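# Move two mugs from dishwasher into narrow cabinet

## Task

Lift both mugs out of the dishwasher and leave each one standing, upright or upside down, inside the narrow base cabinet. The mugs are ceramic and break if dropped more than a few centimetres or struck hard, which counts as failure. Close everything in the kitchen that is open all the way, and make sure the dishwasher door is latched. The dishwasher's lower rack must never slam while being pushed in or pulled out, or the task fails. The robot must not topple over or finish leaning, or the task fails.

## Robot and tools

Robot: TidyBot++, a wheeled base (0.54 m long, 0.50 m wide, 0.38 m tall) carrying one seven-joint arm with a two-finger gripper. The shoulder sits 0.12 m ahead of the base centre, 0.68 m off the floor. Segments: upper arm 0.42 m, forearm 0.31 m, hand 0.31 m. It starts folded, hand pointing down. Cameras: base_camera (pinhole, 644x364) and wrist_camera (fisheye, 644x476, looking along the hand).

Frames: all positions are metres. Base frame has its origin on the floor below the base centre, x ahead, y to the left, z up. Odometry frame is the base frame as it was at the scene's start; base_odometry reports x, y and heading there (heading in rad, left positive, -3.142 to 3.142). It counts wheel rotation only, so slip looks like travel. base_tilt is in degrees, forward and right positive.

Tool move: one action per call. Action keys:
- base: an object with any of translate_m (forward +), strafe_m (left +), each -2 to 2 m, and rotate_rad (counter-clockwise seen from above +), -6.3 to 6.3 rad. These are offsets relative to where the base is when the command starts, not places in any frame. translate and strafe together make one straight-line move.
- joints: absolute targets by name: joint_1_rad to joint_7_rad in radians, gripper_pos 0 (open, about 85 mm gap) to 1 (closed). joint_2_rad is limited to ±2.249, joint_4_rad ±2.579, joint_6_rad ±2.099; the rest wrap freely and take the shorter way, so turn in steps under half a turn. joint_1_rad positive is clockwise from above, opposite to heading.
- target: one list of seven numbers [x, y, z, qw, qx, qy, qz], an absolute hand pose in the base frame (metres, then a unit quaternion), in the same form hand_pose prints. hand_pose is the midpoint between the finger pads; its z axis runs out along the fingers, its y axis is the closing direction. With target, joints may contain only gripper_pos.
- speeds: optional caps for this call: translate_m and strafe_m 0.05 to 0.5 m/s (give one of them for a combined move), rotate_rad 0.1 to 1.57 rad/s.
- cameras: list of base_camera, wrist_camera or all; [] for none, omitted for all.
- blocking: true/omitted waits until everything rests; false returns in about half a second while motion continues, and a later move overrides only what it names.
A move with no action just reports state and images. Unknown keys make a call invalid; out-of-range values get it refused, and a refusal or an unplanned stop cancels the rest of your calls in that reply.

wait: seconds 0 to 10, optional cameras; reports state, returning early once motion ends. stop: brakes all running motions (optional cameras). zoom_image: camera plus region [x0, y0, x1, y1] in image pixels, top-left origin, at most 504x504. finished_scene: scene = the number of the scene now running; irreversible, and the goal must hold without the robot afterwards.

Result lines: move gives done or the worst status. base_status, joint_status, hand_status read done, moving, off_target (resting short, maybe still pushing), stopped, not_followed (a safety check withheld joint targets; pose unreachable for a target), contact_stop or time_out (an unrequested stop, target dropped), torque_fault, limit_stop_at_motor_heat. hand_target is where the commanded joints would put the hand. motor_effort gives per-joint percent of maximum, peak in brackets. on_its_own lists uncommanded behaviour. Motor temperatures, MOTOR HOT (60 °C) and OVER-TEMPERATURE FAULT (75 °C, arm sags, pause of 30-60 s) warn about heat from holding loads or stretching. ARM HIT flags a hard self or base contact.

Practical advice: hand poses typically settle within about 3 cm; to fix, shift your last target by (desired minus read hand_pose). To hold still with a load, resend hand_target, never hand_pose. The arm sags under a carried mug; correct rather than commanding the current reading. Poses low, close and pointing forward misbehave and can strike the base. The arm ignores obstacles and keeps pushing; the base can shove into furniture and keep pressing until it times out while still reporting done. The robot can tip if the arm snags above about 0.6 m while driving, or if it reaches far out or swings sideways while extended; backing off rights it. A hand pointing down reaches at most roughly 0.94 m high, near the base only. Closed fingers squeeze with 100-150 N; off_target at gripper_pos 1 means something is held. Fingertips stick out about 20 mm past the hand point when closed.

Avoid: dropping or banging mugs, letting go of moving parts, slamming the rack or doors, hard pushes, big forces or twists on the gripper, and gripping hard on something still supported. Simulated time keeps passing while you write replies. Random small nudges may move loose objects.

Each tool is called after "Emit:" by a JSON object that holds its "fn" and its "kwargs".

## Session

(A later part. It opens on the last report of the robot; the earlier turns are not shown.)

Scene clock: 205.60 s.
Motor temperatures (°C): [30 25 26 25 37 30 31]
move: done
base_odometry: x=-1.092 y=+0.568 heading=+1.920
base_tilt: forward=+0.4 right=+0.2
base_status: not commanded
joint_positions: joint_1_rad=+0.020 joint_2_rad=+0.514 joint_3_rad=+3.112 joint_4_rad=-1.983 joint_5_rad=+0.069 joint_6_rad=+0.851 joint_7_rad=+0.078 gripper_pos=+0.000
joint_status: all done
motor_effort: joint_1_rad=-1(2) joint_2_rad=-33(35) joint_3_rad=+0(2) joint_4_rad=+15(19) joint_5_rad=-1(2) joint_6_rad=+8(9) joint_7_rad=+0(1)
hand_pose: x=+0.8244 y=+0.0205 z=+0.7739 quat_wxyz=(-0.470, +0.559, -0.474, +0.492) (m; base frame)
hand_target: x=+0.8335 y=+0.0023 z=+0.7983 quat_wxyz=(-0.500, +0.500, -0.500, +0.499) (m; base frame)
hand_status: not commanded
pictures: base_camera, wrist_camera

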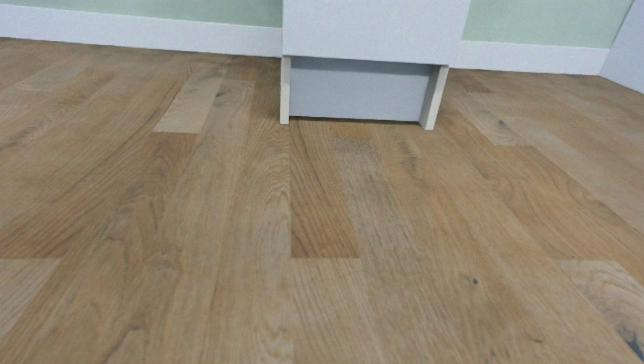

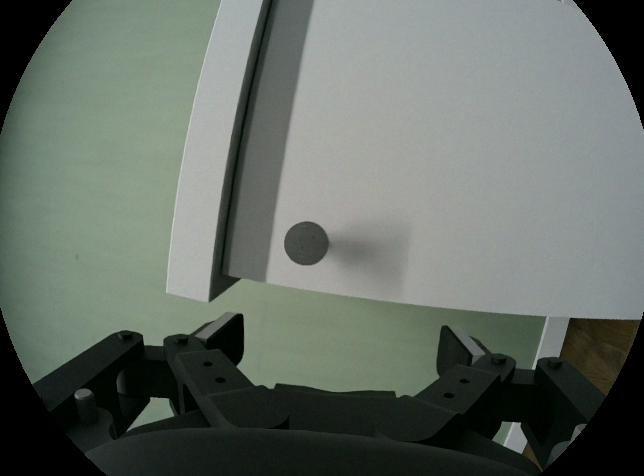

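Emit:
{"fn": "move", "kwargs": {"base": {"strafe_m": -0.031}, "joints": {"joint_6_rad": 0.985, "joint_5_rad": -0.03, "joint_7_rad": -0.03}}}

Emit:
{"fn": "move", "kwargs": {"base": {"translate_m": 0.06}, "speeds": {"translate_m": 0.1}}}

Emit:
{"fn": "zoom_image", "kwargs": {"camera": "wrist_camera", "region": [160, 100, 580, 440]}}

Scene clock: 216.57 s.
Motor temperatures (°C): [30 26 26 25 37 30 31]
move: done
base_odometry: x=-1.062 y=+0.579 heading=+1.919
base_tilt: forward=+0.5 right=+0.1
base_status: done
joint_positions: joint_1_rad=+0.008 joint_2_rad=+0.515 joint_3_rad=+3.123 joint_4_rad=-1.975 joint_5_rad=+0.032 joint_6_rad=+0.943 joint_7_rad=+0.043 gripper_pos=+0.000
joint_status: all done
motor_effort: joint_1_rad=-1(3) joint_2_rad=-33(35) joint_3_rad=+0(2) joint_4_rad=+16(17) joint_5_rad=-1(2) joint_6_rad=+8(9) joint_7_rad=+0(1)
hand_pose: x=+0.8278 y=+0.0142 z=+0.8053 quat_wxyz=(-0.501, +0.515, -0.472, +0.510) (m; base frame)
hand_target: x=+0.8325 y=-0.0055 z=+0.8225 quat_wxyz=(-0.525, +0.463, -0.498, +0.512) (m; base frame)
hand_status: not commanded
pictures: base_camera, wrist_camera

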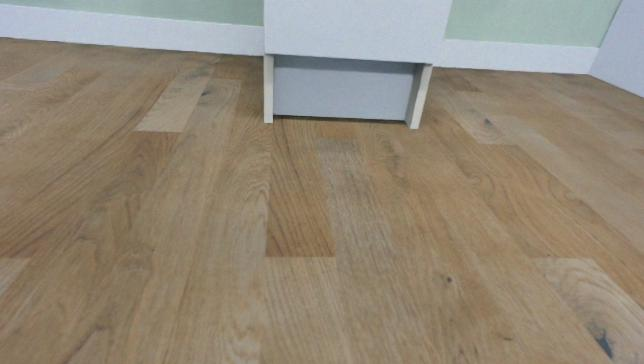

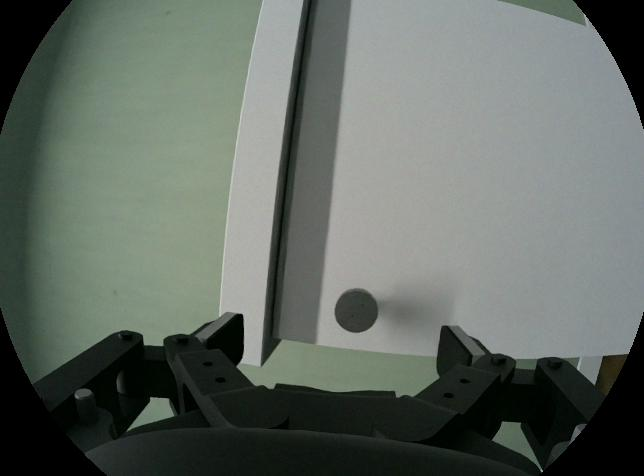

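Scene clock: 217.73 s.
Motor temperatures (°C): [30 26 26 25 37 30 31]
move: done
base_odometry: x=-1.083 y=+0.635 heading=+1.919
base_tilt: forward=+0.5 right=+0.1
base_status: done
joint_positions: joint_1_rad=+0.008 joint_2_rad=+0.517 joint_3_rad=+3.123 joint_4_rad=-1.974 joint_5_rad=+0.032 joint_6_rad=+0.943 joint_7_rad=+0.043 gripper_pos=+0.000
joint_status: not commanded
motor_effort: joint_1_rad=+0(2) joint_2_rad=-33(35) joint_3_rad=+0(1) joint_4_rad=+16(17) joint_5_rad=+0(1) joint_6_rad=+8(8) joint_7_rad=+0(0)
hand_pose: x=+0.8282 y=+0.0142 z=+0.8048 quat_wxyz=(-0.501, +0.515, -0.472, +0.510) (m; base frame)
hand_target: x=+0.8325 y=-0.0055 z=+0.8225 quat_wxyz=(-0.525, +0.463, -0.498, +0.512) (m; base frame)
hand_status: not commanded
pictures: base_camera, wrist_camera

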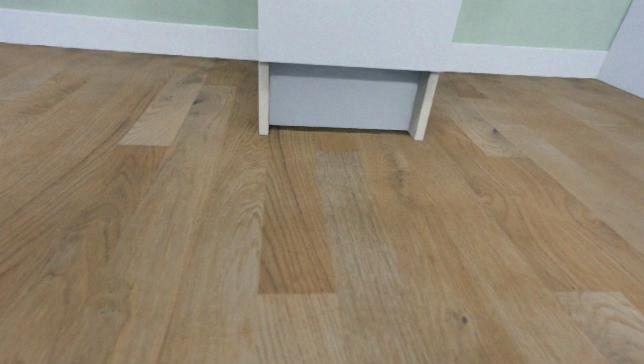

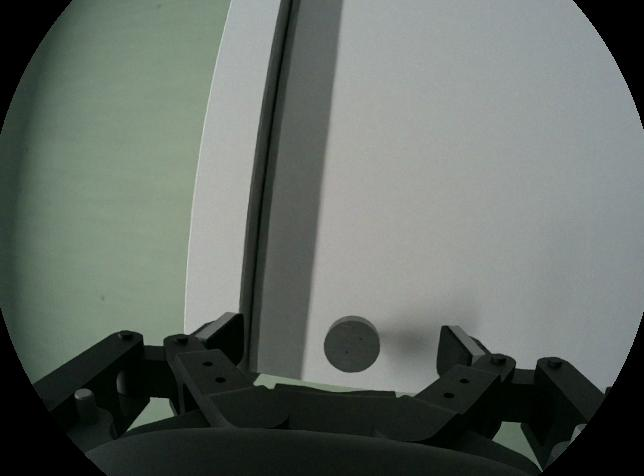

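Scaled by 1.200.

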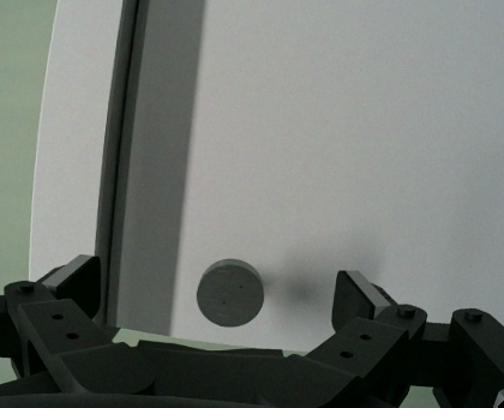

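Emit:
{"fn": "move", "kwargs": {"base": {"translate_m": 0.05, "strafe_m": 0.016}, "speeds": {"translate_m": 0.08}}}

Emit:
{"fn": "zoom_image", "kwargs": {"camera": "wrist_camera", "region": [160, 200, 540, 440]}}

Scene clock: 231.07 s.
Motor temperatures (°C): [30 26 26 25 37 30 31]
move: done
base_odometry: x=-1.115 y=+0.677 heading=+1.919
base_tilt: forward=+0.5 right=+0.2
base_status: done
joint_positions: joint_1_rad=+0.008 joint_2_rad=+0.518 joint_3_rad=+3.123 joint_4_rad=-1.973 joint_5_rad=+0.032 joint_6_rad=+0.943 joint_7_rad=+0.043 gripper_pos=+0.000
joint_status: not commanded
motor_effort: joint_1_rad=-1(4) joint_2_rad=-33(35) joint_3_rad=+0(2) joint_4_rad=+15(16) joint_5_rad=-1(1) joint_6_rad=+8(8) joint_7_rad=+0(0)
hand_pose: x=+0.8284 y=+0.0140 z=+0.8044 quat_wxyz=(-0.501, +0.515, -0.473, +0.510) (m; base frame)
hand_target: x=+0.8325 y=-0.0055 z=+0.8225 quat_wxyz=(-0.525, +0.463, -0.498, +0.512) (m; base frame)
hand_status: not commanded
pictures: base_camera, wrist_camera

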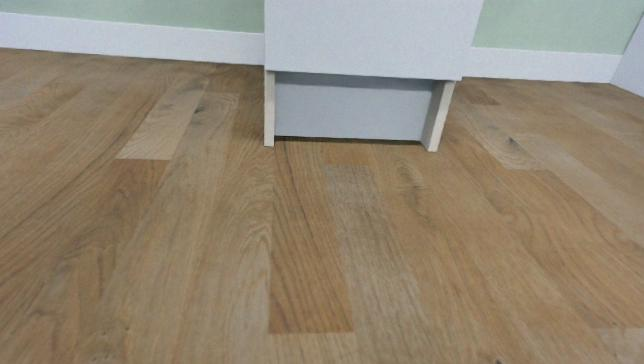

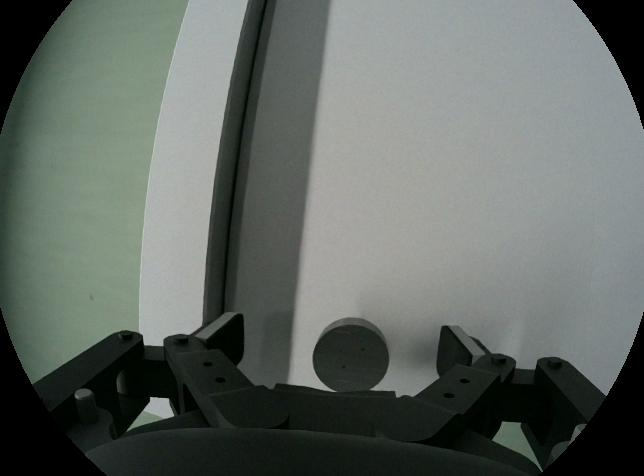

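Scaled by 1.326.

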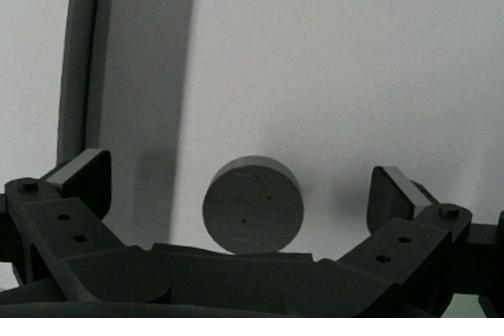

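Emit:
{"fn": "move", "kwargs": {"joints": {"gripper_pos": 1.0}, "cameras": ["wrist_camera"]}}

Scene clock: 234.17 s.
Motor temperatures (°C): [30 26 26 25 37 30 31]
move: off_target
base_odometry: x=-1.115 y=+0.677 heading=+1.919
base_tilt: forward=+0.4 right=+0.2
base_status: not commanded
joint_positions: joint_1_rad=+0.008 joint_2_rad=+0.523 joint_3_rad=+3.123 joint_4_rad=-1.978 joint_5_rad=+0.031 joint_6_rad=+0.946 joint_7_rad=+0.043 gripper_pos=+0.693
joint_status: gripper_pos off_target (ended at +0.693, target +1.000)
motor_effort: joint_1_rad=-1(2) joint_2_rad=-32(40) joint_3_rad=-1(1) joint_4_rad=+17(24) joint_5_rad=+0(1) joint_6_rad=+8(15) joint_7_rad=+0(1)
hand_pose: x=+0.8278 y=+0.0139 z=+0.7996 quat_wxyz=(-0.499, +0.517, -0.474, +0.509) (m; base frame)
hand_target: x=+0.8325 y=-0.0055 z=+0.8225 quat_wxyz=(-0.525, +0.463, -0.498, +0.512) (m; base frame)
hand_status: not commanded
pictures: wrist_camera

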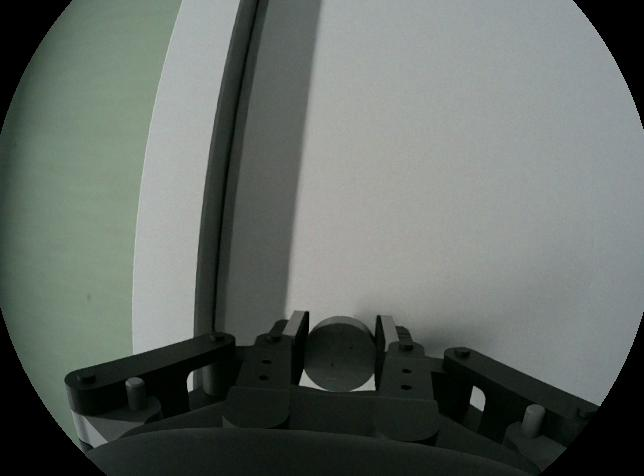

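Emit:
{"fn": "move", "kwargs": {"base": {"translate_m": -0.075, "strafe_m": -0.015}, "speeds": {"translate_m": 0.08}}}

Scene clock: 240.13 s.
Motor temperatures (°C): [30 26 26 25 37 30 31]
move: done
base_odometry: x=-1.075 y=+0.611 heading=+1.919
base_tilt: forward=+0.5 right=+0.1
base_status: done
joint_positions: joint_1_rad=+0.006 joint_2_rad=+0.534 joint_3_rad=+3.126 joint_4_rad=-1.963 joint_5_rad=+0.027 joint_6_rad=+0.947 joint_7_rad=+0.043 gripper_pos=+0.693
joint_status: not commanded
motor_effort: joint_1_rad=-2(4) joint_2_rad=-37(39) joint_3_rad=-1(3) joint_4_rad=+15(18) joint_5_rad=-1(3) joint_6_rad=+8(11) joint_7_rad=+0(0)
hand_pose: x=+0.8330 y=+0.0128 z=+0.7996 quat_wxyz=(-0.500, +0.514, -0.474, +0.511) (m; base frame)
hand_target: x=+0.8325 y=-0.0055 z=+0.8225 quat_wxyz=(-0.525, +0.463, -0.498, +0.512) (m; base frame)
hand_status: not commanded
pictures: base_camera, wrist_camera

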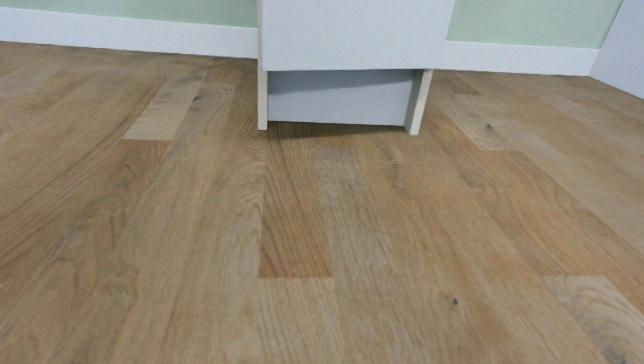

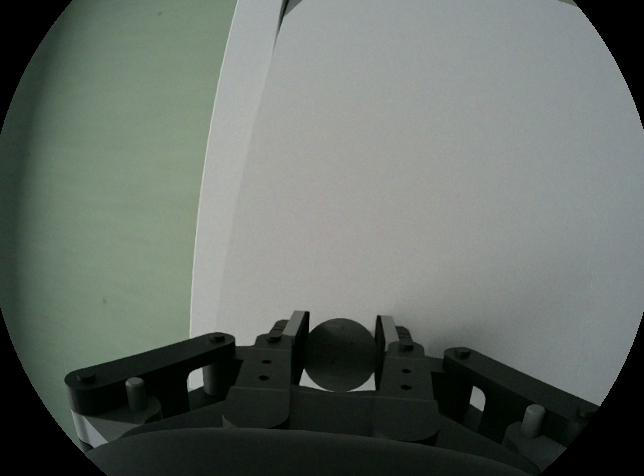

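Emit:
{"fn": "move", "kwargs": {"base": {"translate_m": -0.068, "strafe_m": -0.033}, "speeds": {"translate_m": 0.08}}}

Emit:
{"fn": "move", "kwargs": {"base": {"translate_m": -0.056, "strafe_m": -0.048}, "speeds": {"translate_m": 0.08}}}

Scene clock: 243.97 s.
Motor temperatures (°C): [30 26 26 25 37 30 31]
move: done
base_odometry: x=-1.021 y=+0.559 heading=+1.919
base_tilt: forward=+0.5 right=+0.2
base_status: done
joint_positions: joint_1_rad=+0.008 joint_2_rad=+0.535 joint_3_rad=+3.131 joint_4_rad=-1.961 joint_5_rad=+0.020 joint_6_rad=+0.947 joint_7_rad=+0.043 gripper_pos=+0.693
joint_status: not commanded
motor_effort: joint_1_rad=-3(5) joint_2_rad=-36(40) joint_3_rad=-1(4) joint_4_rad=+14(17) joint_5_rad=+0(2) joint_6_rad=+9(9) joint_7_rad=+0(1)
hand_pose: x=+0.8338 y=+0.0067 z=+0.7996 quat_wxyz=(-0.497, +0.511, -0.478, +0.513) (m; base frame)
hand_target: x=+0.8325 y=-0.0055 z=+0.8225 quat_wxyz=(-0.525, +0.463, -0.498, +0.512) (m; base frame)
hand_status: not commanded
pictures: base_camera, wrist_camera

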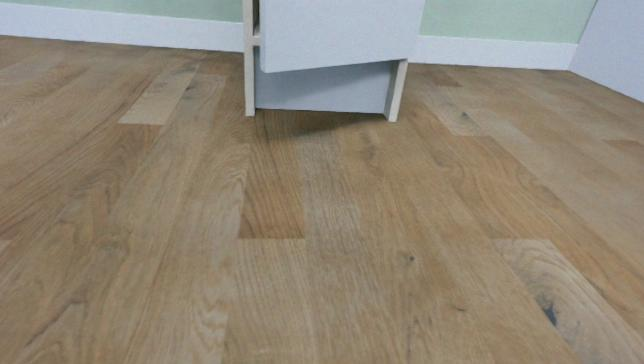

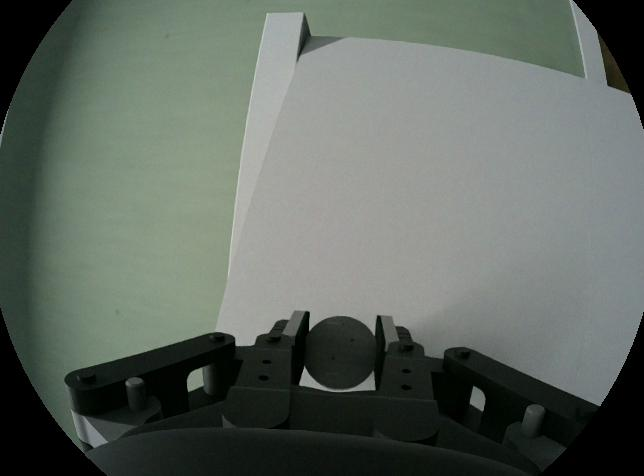

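Scene clock: 245.43 s.
Motor temperatures (°C): [30 26 26 25 37 30 31]
move: done
base_odometry: x=-0.957 y=+0.522 heading=+1.919
base_tilt: forward=+0.5 right=+0.2
base_status: done
joint_positions: joint_1_rad=+0.014 joint_2_rad=+0.536 joint_3_rad=+3.136 joint_4_rad=-1.959 joint_5_rad=+0.015 joint_6_rad=+0.947 joint_7_rad=+0.043 gripper_pos=+0.693
joint_status: not commanded
motor_effort: joint_1_rad=-3(7) joint_2_rad=-37(39) joint_3_rad=-3(5) joint_4_rad=+13(17) joint_5_rad=+1(3) joint_6_rad=+8(9) joint_7_rad=+0(1)
hand_pose: x=+0.8345 y=-0.0017 z=+0.7996 quat_wxyz=(-0.494, +0.507, -0.481, +0.517) (m; base frame)
hand_target: x=+0.8325 y=-0.0055 z=+0.8225 quat_wxyz=(-0.525, +0.463, -0.498, +0.512) (m; base frame)
hand_status: not commanded
pictures: base_camera, wrist_camera

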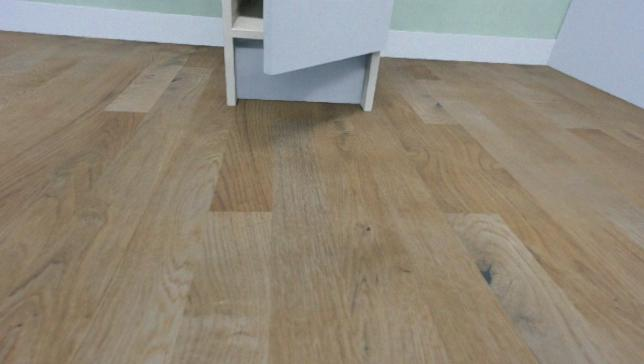

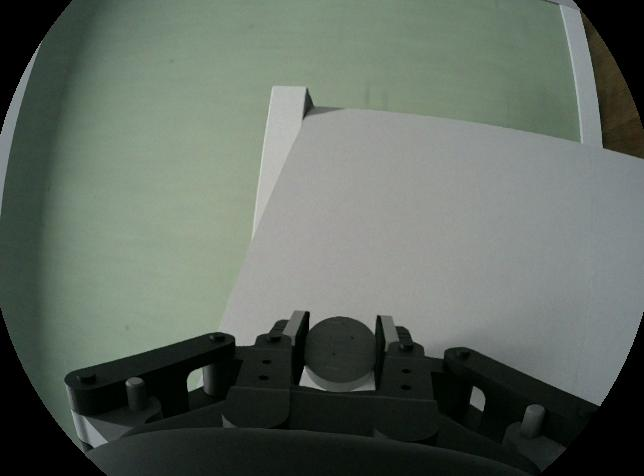

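Emit:
{"fn": "move", "kwargs": {"base": {"translate_m": -0.041, "strafe_m": -0.066}, "speeds": {"translate_m": 0.08}}}

Emit:
{"fn": "move", "kwargs": {"base": {"translate_m": -0.022, "strafe_m": -0.074}, "speeds": {"translate_m": 0.08}}}

Scene clock: 260.47 s.
Motor temperatures (°C): [30 26 26 25 37 30 31]
move: done
base_odometry: x=-0.881 y=+0.506 heading=+1.919
base_tilt: forward=+0.5 right=+0.2
base_status: done
joint_positions: joint_1_rad=+0.016 joint_2_rad=+0.542 joint_3_rad=+3.138 joint_4_rad=-1.951 joint_5_rad=+0.012 joint_6_rad=+0.947 joint_7_rad=+0.043 gripper_pos=+0.693
joint_status: not commanded
motor_effort: joint_1_rad=-3(7) joint_2_rad=-38(41) joint_3_rad=-2(5) joint_4_rad=+12(16) joint_5_rad=+1(3) joint_6_rad=+9(10) joint_7_rad=+0(1)
hand_pose: x=+0.8370 y=-0.0054 z=+0.7997 quat_wxyz=(-0.493, +0.505, -0.483, +0.519) (m; base frame)
hand_target: x=+0.8325 y=-0.0055 z=+0.8225 quat_wxyz=(-0.525, +0.463, -0.498, +0.512) (m; base frame)
hand_status: not commanded
pictures: base_camera, wrist_camera

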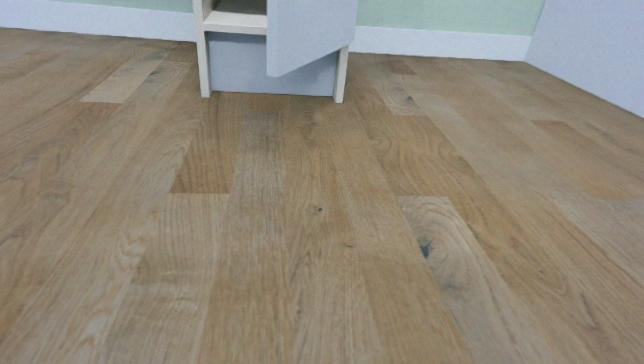

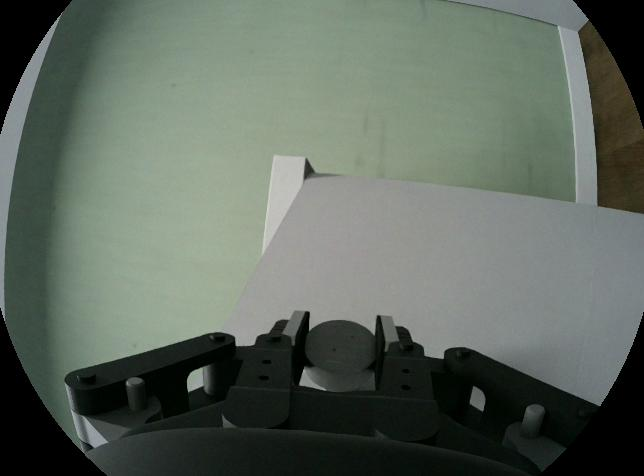

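Scene clock: 261.97 s.
Motor temperatures (°C): [30 26 26 25 37 30 31]
move: done
base_odometry: x=-0.804 y=+0.510 heading=+1.919
base_tilt: forward=+0.5 right=+0.1
base_status: done
joint_positions: joint_1_rad=+0.011 joint_2_rad=+0.550 joint_3_rad=+3.138 joint_4_rad=-1.938 joint_5_rad=+0.012 joint_6_rad=+0.947 joint_7_rad=+0.042 gripper_pos=+0.694
joint_status: not commanded
motor_effort: joint_1_rad=-1(5) joint_2_rad=-42(43) joint_3_rad=-1(3) joint_4_rad=+9(14) joint_5_rad=+0(2) joint_6_rad=+11(11) joint_7_rad=+1(1)
hand_pose: x=+0.8413 y=-0.0017 z=+0.8000 quat_wxyz=(-0.496, +0.505, -0.480, +0.519) (m; base frame)
hand_target: x=+0.8325 y=-0.0055 z=+0.8225 quat_wxyz=(-0.525, +0.463, -0.498, +0.512) (m; base frame)
hand_status: not commanded
pictures: base_camera, wrist_camera

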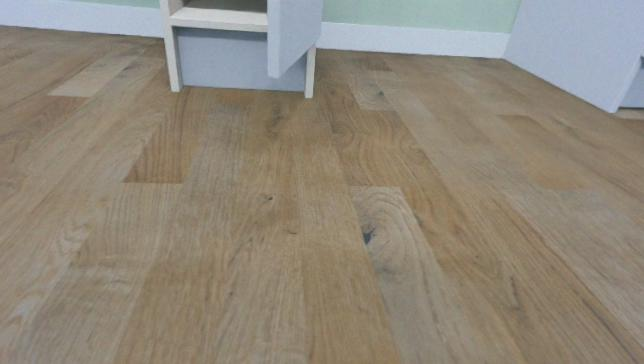

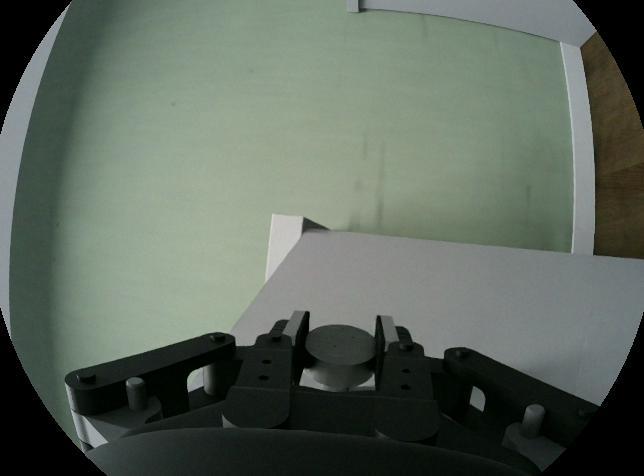

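Emit:
{"fn": "move", "kwargs": {"base": {"translate_m": 0.005, "strafe_m": -0.07}, "speeds": {"translate_m": 0.08}}}

Emit:
{"fn": "zoom_image", "kwargs": {"camera": "base_camera", "region": [60, 0, 364, 140]}}

Scene clock: 264.60 s.
Motor temperatures (°C): [30 26 26 25 37 30 31]
move: done
base_odometry: x=-0.739 y=+0.539 heading=+1.919
base_tilt: forward=+0.5 right=+0.2
base_status: done
joint_positions: joint_1_rad=-0.003 joint_2_rad=+0.540 joint_3_rad=+3.138 joint_4_rad=-1.954 joint_5_rad=+0.012 joint_6_rad=+0.948 joint_7_rad=+0.041 gripper_pos=+0.694
joint_status: not commanded
motor_effort: joint_1_rad=+1(4) joint_2_rad=-33(42) joint_3_rad=+2(3) joint_4_rad=+17(18) joint_5_rad=-2(3) joint_6_rad=+7(11) joint_7_rad=+1(1)
hand_pose: x=+0.8360 y=+0.0084 z=+0.7996 quat_wxyz=(-0.498, +0.509, -0.478, +0.514) (m; base frame)
hand_target: x=+0.8325 y=-0.0055 z=+0.8225 quat_wxyz=(-0.525, +0.463, -0.498, +0.512) (m; base frame)
hand_status: not commanded
pictures: base_camera, wrist_camera

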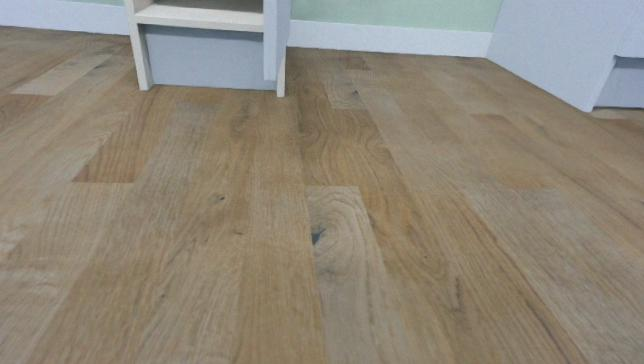

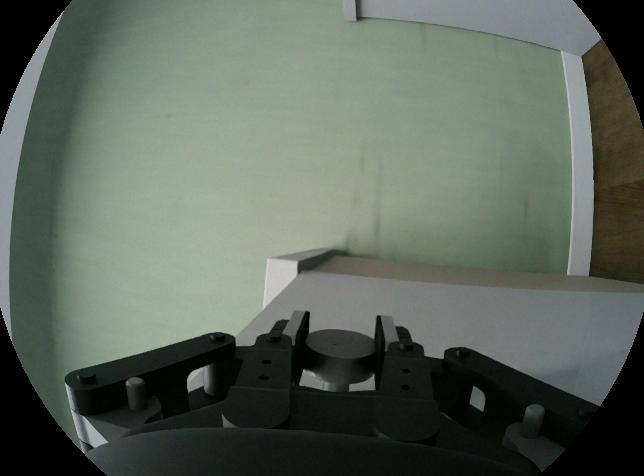

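Scaled by 1.658.

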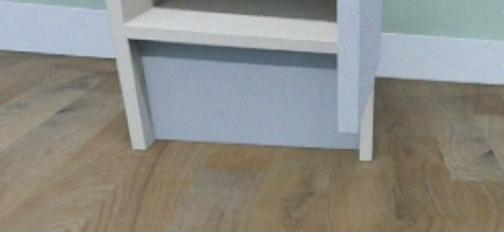

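Emit:
{"fn": "move", "kwargs": {"joints": {"gripper_pos": 0.0}, "cameras": ["wrist_camera"]}}

Emit:
{"fn": "move", "kwargs": {"base": {"translate_m": -0.2}, "speeds": {"translate_m": 0.15}}}

Scene clock: 273.00 s.
Motor temperatures (°C): [30 27 26 25 37 30 31]
move: done
base_odometry: x=-0.739 y=+0.539 heading=+1.919
base_tilt: forward=+0.5 right=+0.2
base_status: not commanded
joint_positions: joint_1_rad=-0.003 joint_2_rad=+0.540 joint_3_rad=+3.138 joint_4_rad=-1.954 joint_5_rad=+0.012 joint_6_rad=+0.948 joint_7_rad=+0.041 gripper_pos=+0.000
joint_status: all done
motor_effort: joint_1_rad=+0(2) joint_2_rad=-34(36) joint_3_rad=+0(2) joint_4_rad=+15(17) joint_5_rad=-1(2) joint_6_rad=+8(9) joint_7_rad=+0(1)
hand_pose: x=+0.8360 y=+0.0083 z=+0.7998 quat_wxyz=(-0.498, +0.509, -0.478, +0.514) (m; base frame)
hand_target: x=+0.8325 y=-0.0055 z=+0.8225 quat_wxyz=(-0.525, +0.463, -0.498, +0.512) (m; base frame)
hand_status: not commanded
pictures: wrist_camera

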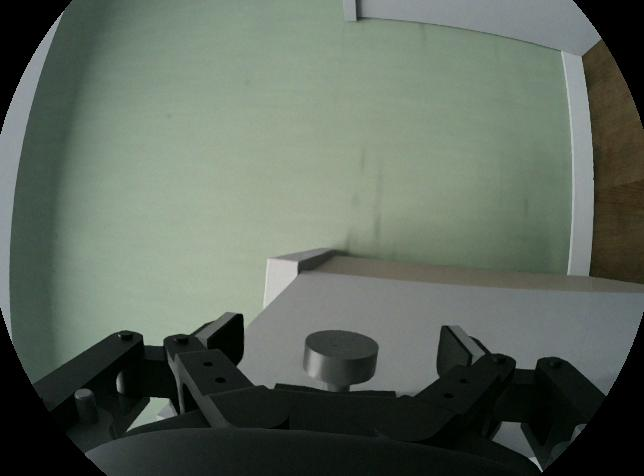

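Scene clock: 275.00 s.
Motor temperatures (°C): [30 27 26 25 37 30 31]
move: done
base_odometry: x=-0.671 y=+0.351 heading=+1.919
base_tilt: forward=+0.5 right=+0.2
base_status: done
joint_positions: joint_1_rad=-0.003 joint_2_rad=+0.539 joint_3_rad=+3.138 joint_4_rad=-1.954 joint_5_rad=+0.012 joint_6_rad=+0.948 joint_7_rad=+0.041 gripper_pos=+0.000
joint_status: not commanded
motor_effort: joint_1_rad=-1(3) joint_2_rad=-34(39) joint_3_rad=+0(1) joint_4_rad=+16(17) joint_5_rad=-1(1) joint_6_rad=+8(9) joint_7_rad=+0(0)
hand_pose: x=+0.8359 y=+0.0083 z=+0.8004 quat_wxyz=(-0.498, +0.509, -0.478, +0.514) (m; base frame)
hand_target: x=+0.8325 y=-0.0055 z=+0.8225 quat_wxyz=(-0.525, +0.463, -0.498, +0.512) (m; base frame)
hand_status: not commanded
pictures: base_camera, wrist_camera

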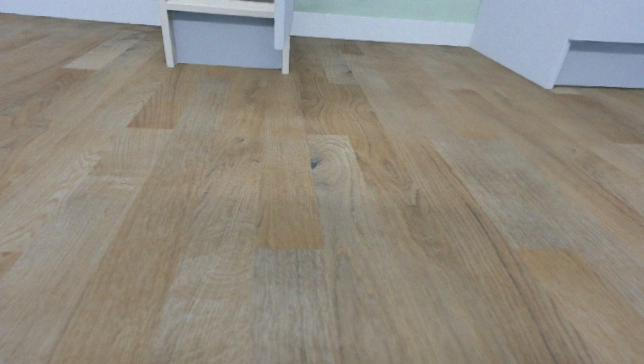

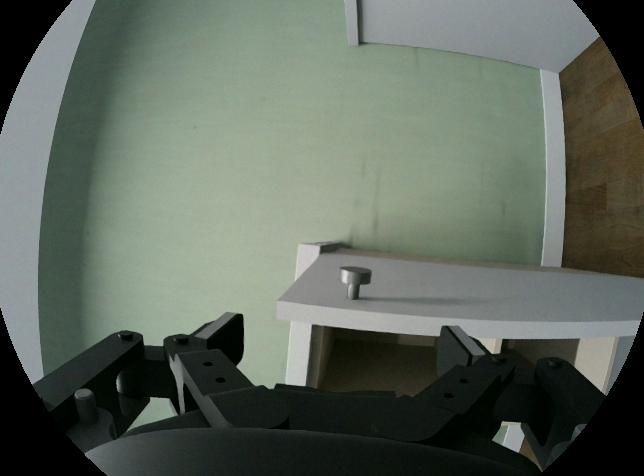

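Emit:
{"fn": "move", "kwargs": {"base": {"strafe_m": 0.2}, "joints": {"joint_1_rad": 0.0, "joint_2_rad": 0.7, "joint_3_rad": 3.14, "joint_4_rad": -2.342, "joint_5_rad": 0.0, "joint_6_rad": 1.5, "joint_7_rad": 1.57}}}

Emit:
{"fn": "zoom_image", "kwargs": {"camera": "wrist_camera", "region": [160, 100, 560, 400]}}

Scene clock: 280.77 s.
Motor temperatures (°C): [30 27 26 25 37 30 31]
move: done
base_odometry: x=-0.859 y=+0.283 heading=+1.919
base_tilt: forward=+0.5 right=+0.1
base_status: done
joint_positions: joint_1_rad=-0.007 joint_2_rad=+0.685 joint_3_rad=+3.138 joint_4_rad=-2.329 joint_5_rad=+0.012 joint_6_rad=+1.443 joint_7_rad=+1.489 gripper_pos=+0.000
joint_status: all done
motor_effort: joint_1_rad=+0(4) joint_2_rad=-31(35) joint_3_rad=+0(3) joint_4_rad=+8(17) joint_5_rad=-1(3) joint_6_rad=+8(9) joint_7_rad=+0(2)
hand_pose: x=+0.7364 y=+0.0109 z=+0.6957 quat_wxyz=(-0.037, +0.707, -0.022, +0.706) (m; base frame)
hand_target: x=+0.7325 y=+0.0021 z=+0.6998 quat_wxyz=(-0.001, +0.697, +0.000, +0.717) (m; base frame)
hand_status: not commanded
pictures: base_camera, wrist_camera

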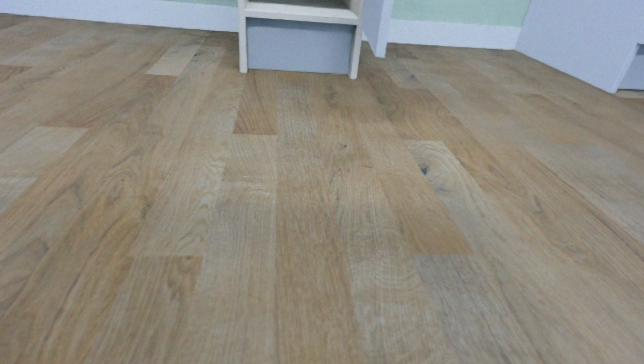

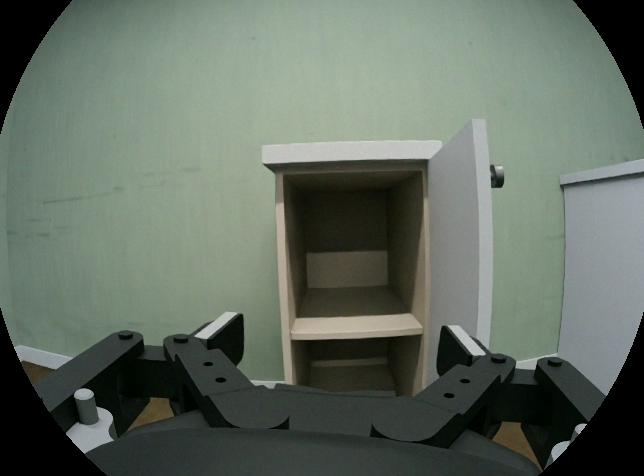

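Scaled by 1.260.

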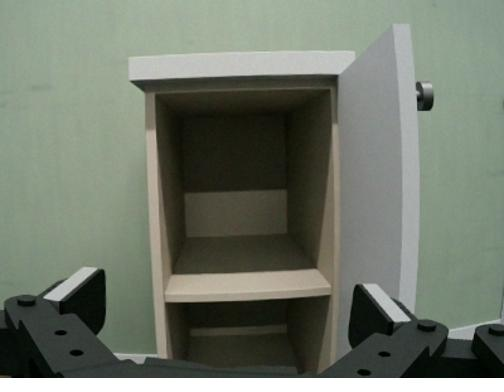

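Emit:
{"fn": "move", "kwargs": {"joints": {"joint_1_rad": 0.0, "joint_2_rad": -0.393, "joint_3_rad": 3.14, "joint_4_rad": -2.5, "joint_5_rad": 0.0, "joint_6_rad": 0.3, "joint_7_rad": 1.57}, "cameras": []}}

Emit:
{"fn": "move", "kwargs": {"base": {"translate_m": 0.4, "rotate_rad": 3.14159}}}

Emit:
{"fn": "move", "kwargs": {"base": {"translate_m": -0.36, "strafe_m": -0.24}}}

Scene clock: 384.53 s.
Motor temperatures (°C): [30 27 26 24 37 30 31]
move: done
base_odometry: x=-0.859 y=+0.283 heading=+1.919
base_tilt: forward=+0.4 right=+0.1
base_status: not commanded
joint_positions: joint_1_rad=-0.007 joint_2_rad=-0.373 joint_3_rad=+3.138 joint_4_rad=-2.488 joint_5_rad=+0.012 joint_6_rad=+0.370 joint_7_rad=+1.492 gripper_pos=+0.000
joint_status: all done
motor_effort: joint_1_rad=+0(2) joint_2_rad=-6(33) joint_3_rad=+0(1) joint_4_rad=+20(20) joint_5_rad=-1(2) joint_6_rad=+8(9) joint_7_rad=+0(2)
hand_pose: x=+0.5413 y=+0.0072 z=+0.8569 quat_wxyz=(-0.026, +0.766, -0.020, +0.642) (m; base frame)
hand_target: x=+0.5307 y=+0.0021 z=+0.8370 quat_wxyz=(+0.000, +0.785, +0.000, +0.619) (m; base frame)
hand_status: not commanded
pictures: none
No camera images: "cameras" was empty.

Scene clock: 388.17 s.
Motor temperatures (°C): [30 27 26 24 37 30 31]
move: done
base_odometry: x=-0.995 y=+0.659 heading=-1.223
base_tilt: forward=+0.4 right=+0.1
base_status: done
joint_positions: joint_1_rad=-0.007 joint_2_rad=-0.378 joint_3_rad=+3.138 joint_4_rad=-2.490 joint_5_rad=+0.012 joint_6_rad=+0.367 joint_7_rad=+1.492 gripper_pos=+0.000
joint_status: not commanded
motor_effort: joint_1_rad=+0(2) joint_2_rad=-5(7) joint_3_rad=+1(2) joint_4_rad=+20(22) joint_5_rad=-1(1) joint_6_rad=+8(8) joint_7_rad=+0(1)
hand_pose: x=+0.5396 y=+0.0071 z=+0.8570 quat_wxyz=(-0.026, +0.766, -0.020, +0.642) (m; base frame)
hand_target: x=+0.5307 y=+0.0021 z=+0.8370 quat_wxyz=(+0.000, +0.785, +0.000, +0.619) (m; base frame)
hand_status: not commanded
pictures: base_camera, wrist_camera

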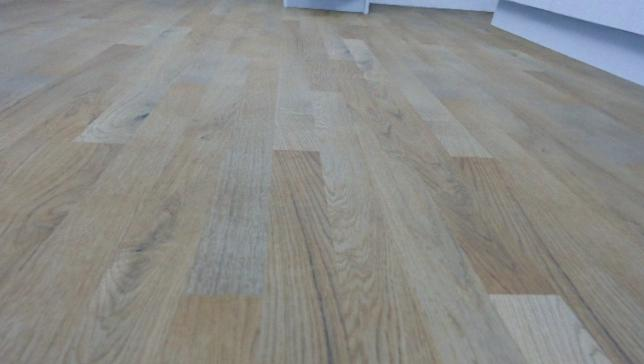

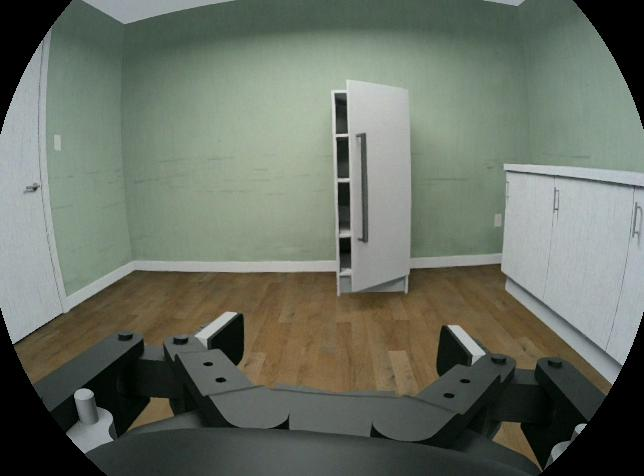

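Scene clock: 390.27 s.
Motor temperatures (°C): [30 27 26 24 37 30 31]
move: done
base_odometry: x=-1.344 y=+0.915 heading=-1.223
base_tilt: forward=+0.4 right=+0.2
base_status: done
joint_positions: joint_1_rad=-0.007 joint_2_rad=-0.385 joint_3_rad=+3.138 joint_4_rad=-2.493 joint_5_rad=+0.012 joint_6_rad=+0.366 joint_7_rad=+1.492 gripper_pos=+0.000
joint_status: not commanded
motor_effort: joint_1_rad=+0(2) joint_2_rad=-5(8) joint_3_rad=+1(2) joint_4_rad=+19(21) joint_5_rad=-1(1) joint_6_rad=+8(8) joint_7_rad=+0(1)
hand_pose: x=+0.5377 y=+0.0071 z=+0.8579 quat_wxyz=(-0.026, +0.765, -0.020, +0.644) (m; base frame)
hand_target: x=+0.5307 y=+0.0021 z=+0.8370 quat_wxyz=(+0.000, +0.785, +0.000, +0.619) (m; base frame)
hand_status: not commanded
pictures: base_camera, wrist_camera

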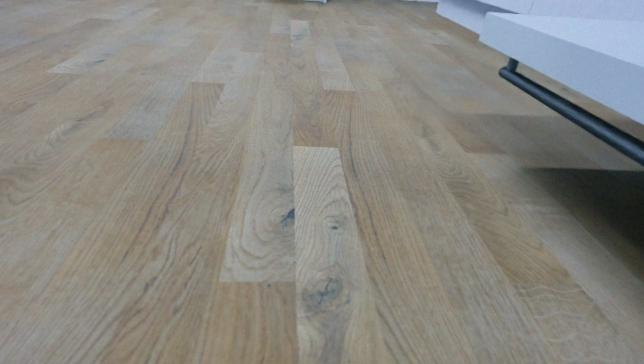

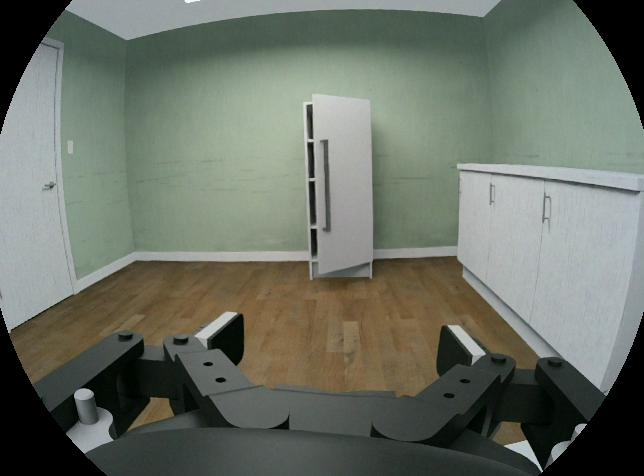

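Emit:
{"fn": "move", "kwargs": {"base": {"strafe_m": -0.5}, "speeds": {"strafe_m": 0.25}, "joints": {"joint_1_rad": 0.58, "joint_2_rad": -0.127, "joint_3_rad": 3.14, "joint_4_rad": -2.119, "joint_5_rad": 0.0, "joint_6_rad": -0.365, "joint_7_rad": 1.57}}}

Emit:
{"fn": "zoom_image", "kwargs": {"camera": "wrist_camera", "region": [140, 60, 560, 360]}}

Scene clock: 397.90 s.
Motor temperatures (°C): [30 27 26 24 37 30 31]
move: done
base_odometry: x=-1.814 y=+0.745 heading=-1.223
base_tilt: forward=+0.4 right=+0.2
base_status: done
joint_positions: joint_1_rad=+0.566 joint_2_rad=-0.143 joint_3_rad=+3.138 joint_4_rad=-2.143 joint_5_rad=+0.012 joint_6_rad=-0.298 joint_7_rad=+1.492 gripper_pos=+0.000
joint_status: all done
motor_effort: joint_1_rad=-1(2) joint_2_rad=-14(15) joint_3_rad=+1(3) joint_4_rad=+19(21) joint_5_rad=-1(3) joint_6_rad=+6(8) joint_7_rad=+0(2)
hand_pose: x=+0.5070 y=-0.2442 z=+0.7605 quat_wxyz=(+0.102, +0.867, -0.283, +0.397) (m; base frame)
hand_target: x=+0.4995 y=-0.2468 z=+0.7504 quat_wxyz=(+0.109, +0.886, -0.264, +0.366) (m; base frame)
hand_status: not commanded
pictures: base_camera, wrist_camera

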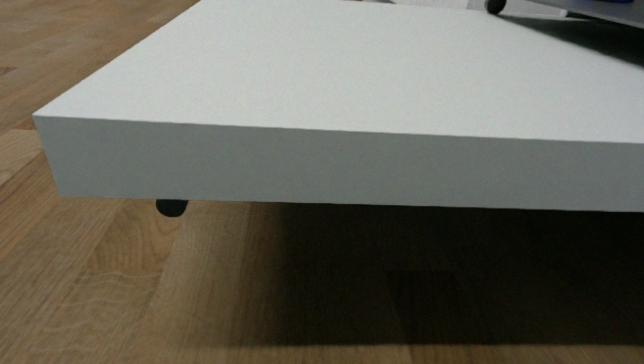

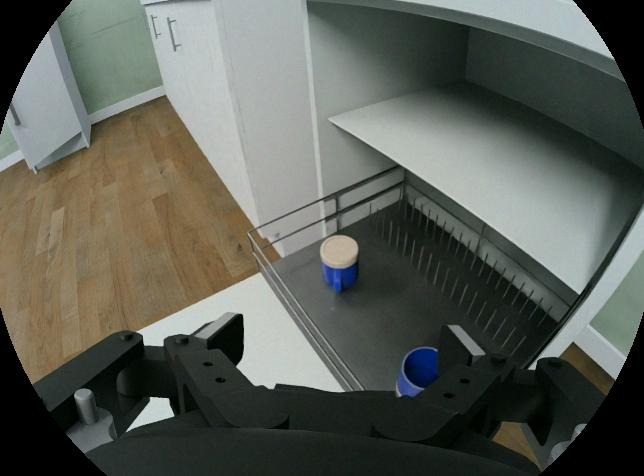

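Scaled by 1.200.

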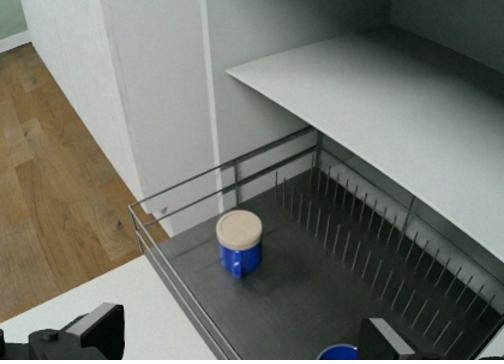

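Emit:
{"fn": "zoom_image", "kwargs": {"camera": "wrist_camera", "region": [300, 220, 400, 310]}}

Scaled by 5.040.

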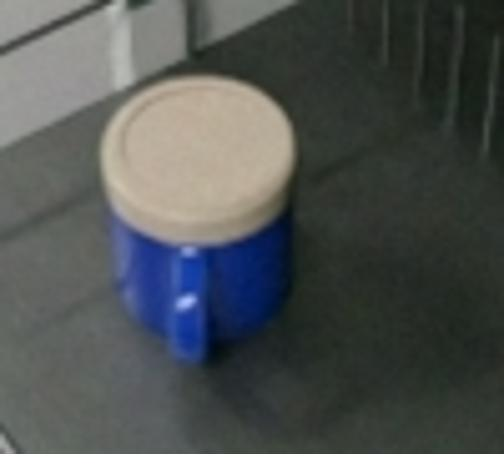

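Emit:
{"fn": "move", "kwargs": {"joints": {"joint_1_rad": 0.535, "joint_2_rad": 1.04, "joint_3_rad": 3.14, "joint_4_rad": -1.491, "joint_5_rad": 0.0, "joint_6_rad": 0.14, "joint_7_rad": 1.62, "gripper_pos": 0.0}}}

Emit:
{"fn": "zoom_image", "kwargs": {"camera": "wrist_camera", "region": [140, 160, 560, 460]}}

Scene clock: 432.90 s.
Motor temperatures (°C): [30 26 26 24 37 30 31]
move: done
base_odometry: x=-1.814 y=+0.745 heading=-1.223
base_tilt: forward=+0.5 right=+0.2
base_status: not commanded
joint_positions: joint_1_rad=+0.554 joint_2_rad=+1.033 joint_3_rad=+3.138 joint_4_rad=-1.515 joint_5_rad=+0.012 joint_6_rad=+0.080 joint_7_rad=+1.542 gripper_pos=+0.000
joint_status: all done
motor_effort: joint_1_rad=-1(2) joint_2_rad=-44(46) joint_3_rad=+0(1) joint_4_rad=+12(21) joint_5_rad=+0(2) joint_6_rad=+5(7) joint_7_rad=+0(2)
hand_pose: x=+0.7426 y=-0.3818 z=+0.3935 quat_wxyz=(+0.086, +0.906, -0.266, +0.319) (m; base frame)
hand_target: x=+0.7701 y=-0.3831 z=+0.4096 quat_wxyz=(+0.105, +0.903, -0.224, +0.351) (m; base frame)
hand_status: not commanded
pictures: base_camera, wrist_camera

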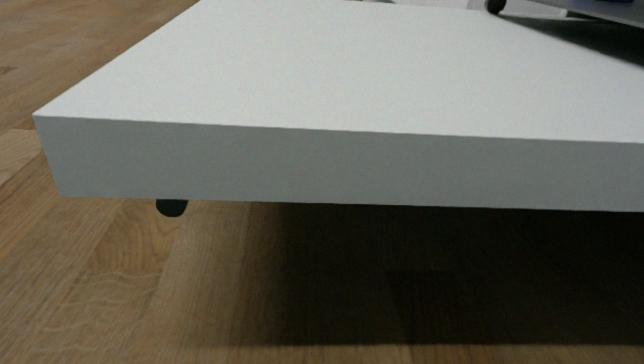

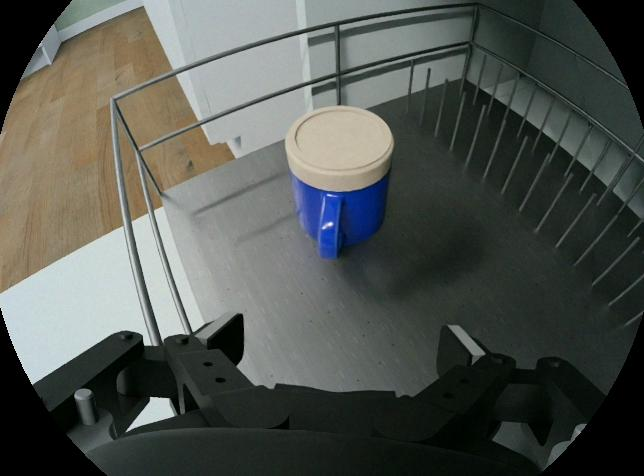

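Scaled by 1.200.

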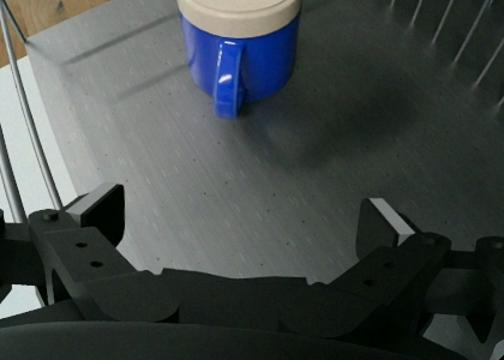

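Emit:
{"fn": "move", "kwargs": {"base": {"strafe_m": 0.0125}, "joints": {"joint_1_rad": 0.535, "joint_2_rad": 1.225, "joint_3_rad": 3.14, "joint_4_rad": -1.116, "joint_5_rad": 0.0, "joint_6_rad": 0.055, "joint_7_rad": 1.62}}}

Emit:
{"fn": "zoom_image", "kwargs": {"camera": "wrist_camera", "region": [140, 120, 560, 420]}}

Scene clock: 449.00 s.
Motor temperatures (°C): [30 27 26 24 37 30 31]
move: done
base_odometry: x=-1.802 y=+0.749 heading=-1.223
base_tilt: forward=+0.5 right=+0.1
base_status: done
joint_positions: joint_1_rad=+0.543 joint_2_rad=+1.213 joint_3_rad=+3.138 joint_4_rad=-1.141 joint_5_rad=+0.012 joint_6_rad=+0.082 joint_7_rad=+1.542 gripper_pos=+0.000
joint_status: all done
motor_effort: joint_1_rad=+0(5) joint_2_rad=-50(51) joint_3_rad=-1(3) joint_4_rad=+16(17) joint_5_rad=-1(2) joint_6_rad=+6(6) joint_7_rad=+0(1)
hand_pose: x=+0.8526 y=-0.4384 z=+0.4066 quat_wxyz=(+0.107, +0.872, -0.250, +0.407) (m; base frame)
hand_target: x=+0.8570 y=-0.4347 z=+0.4014 quat_wxyz=(+0.119, +0.883, -0.219, +0.398) (m; base frame)
hand_status: not commanded
pictures: base_camera, wrist_camera

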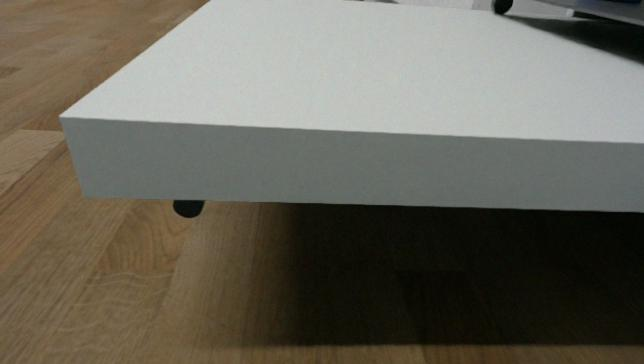

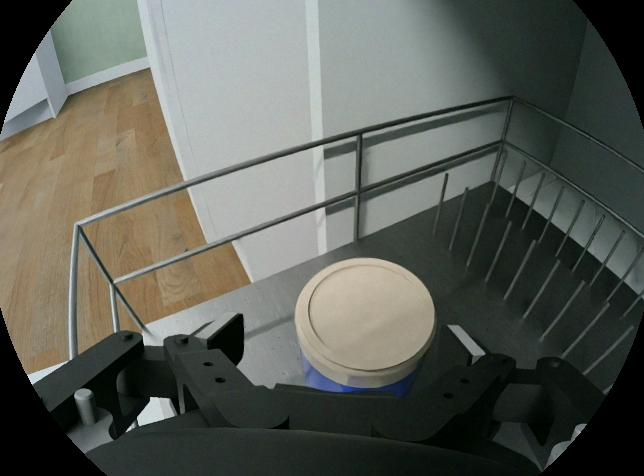

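Scaled by 1.200.

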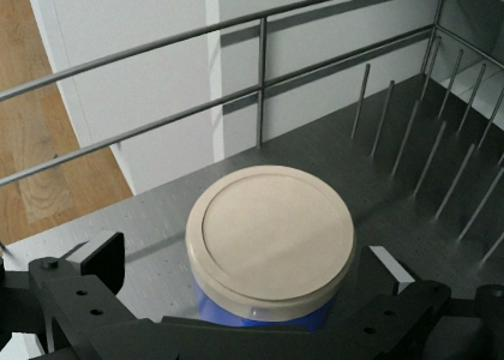

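Emit:
{"fn": "move", "kwargs": {"base": {"strafe_m": -0.0122}, "cameras": ["wrist_camera"]}}

Emit:
{"fn": "zoom_image", "kwargs": {"camera": "wrist_camera", "region": [180, 220, 500, 420]}}

Scene clock: 461.97 s.
Motor temperatures (°C): [30 27 26 24 37 30 31]
move: done
base_odometry: x=-1.814 y=+0.745 heading=-1.223
base_tilt: forward=+0.5 right=+0.1
base_status: done
joint_positions: joint_1_rad=+0.542 joint_2_rad=+1.213 joint_3_rad=+3.138 joint_4_rad=-1.138 joint_5_rad=+0.012 joint_6_rad=+0.082 joint_7_rad=+1.542 gripper_pos=+0.000
joint_status: not commanded
motor_effort: joint_1_rad=-2(5) joint_2_rad=-50(51) joint_3_rad=+0(3) joint_4_rad=+16(17) joint_5_rad=-1(1) joint_6_rad=+6(6) joint_7_rad=+0(1)
hand_pose: x=+0.8542 y=-0.4383 z=+0.4077 quat_wxyz=(+0.108, +0.871, -0.250, +0.408) (m; base frame)
hand_target: x=+0.8570 y=-0.4347 z=+0.4014 quat_wxyz=(+0.119, +0.883, -0.219, +0.398) (m; base frame)
hand_status: not commanded
pictures: wrist_camera

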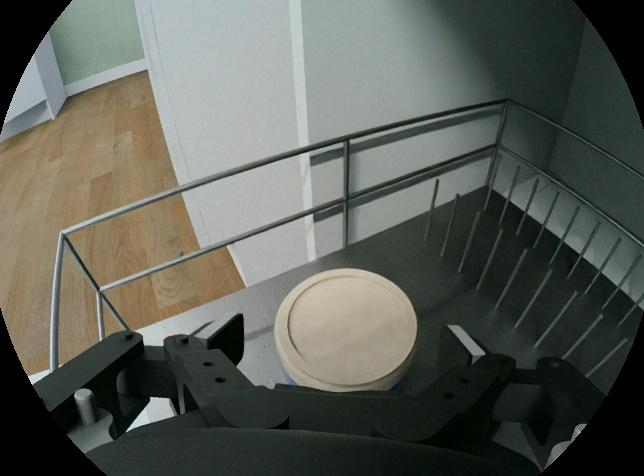

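Scaled by 1.575.

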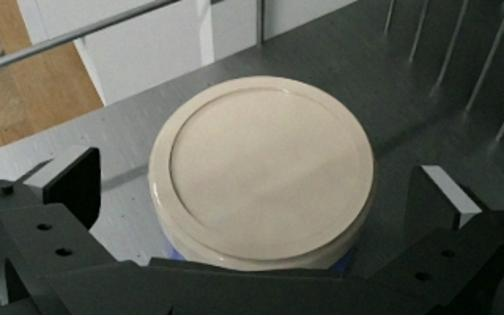

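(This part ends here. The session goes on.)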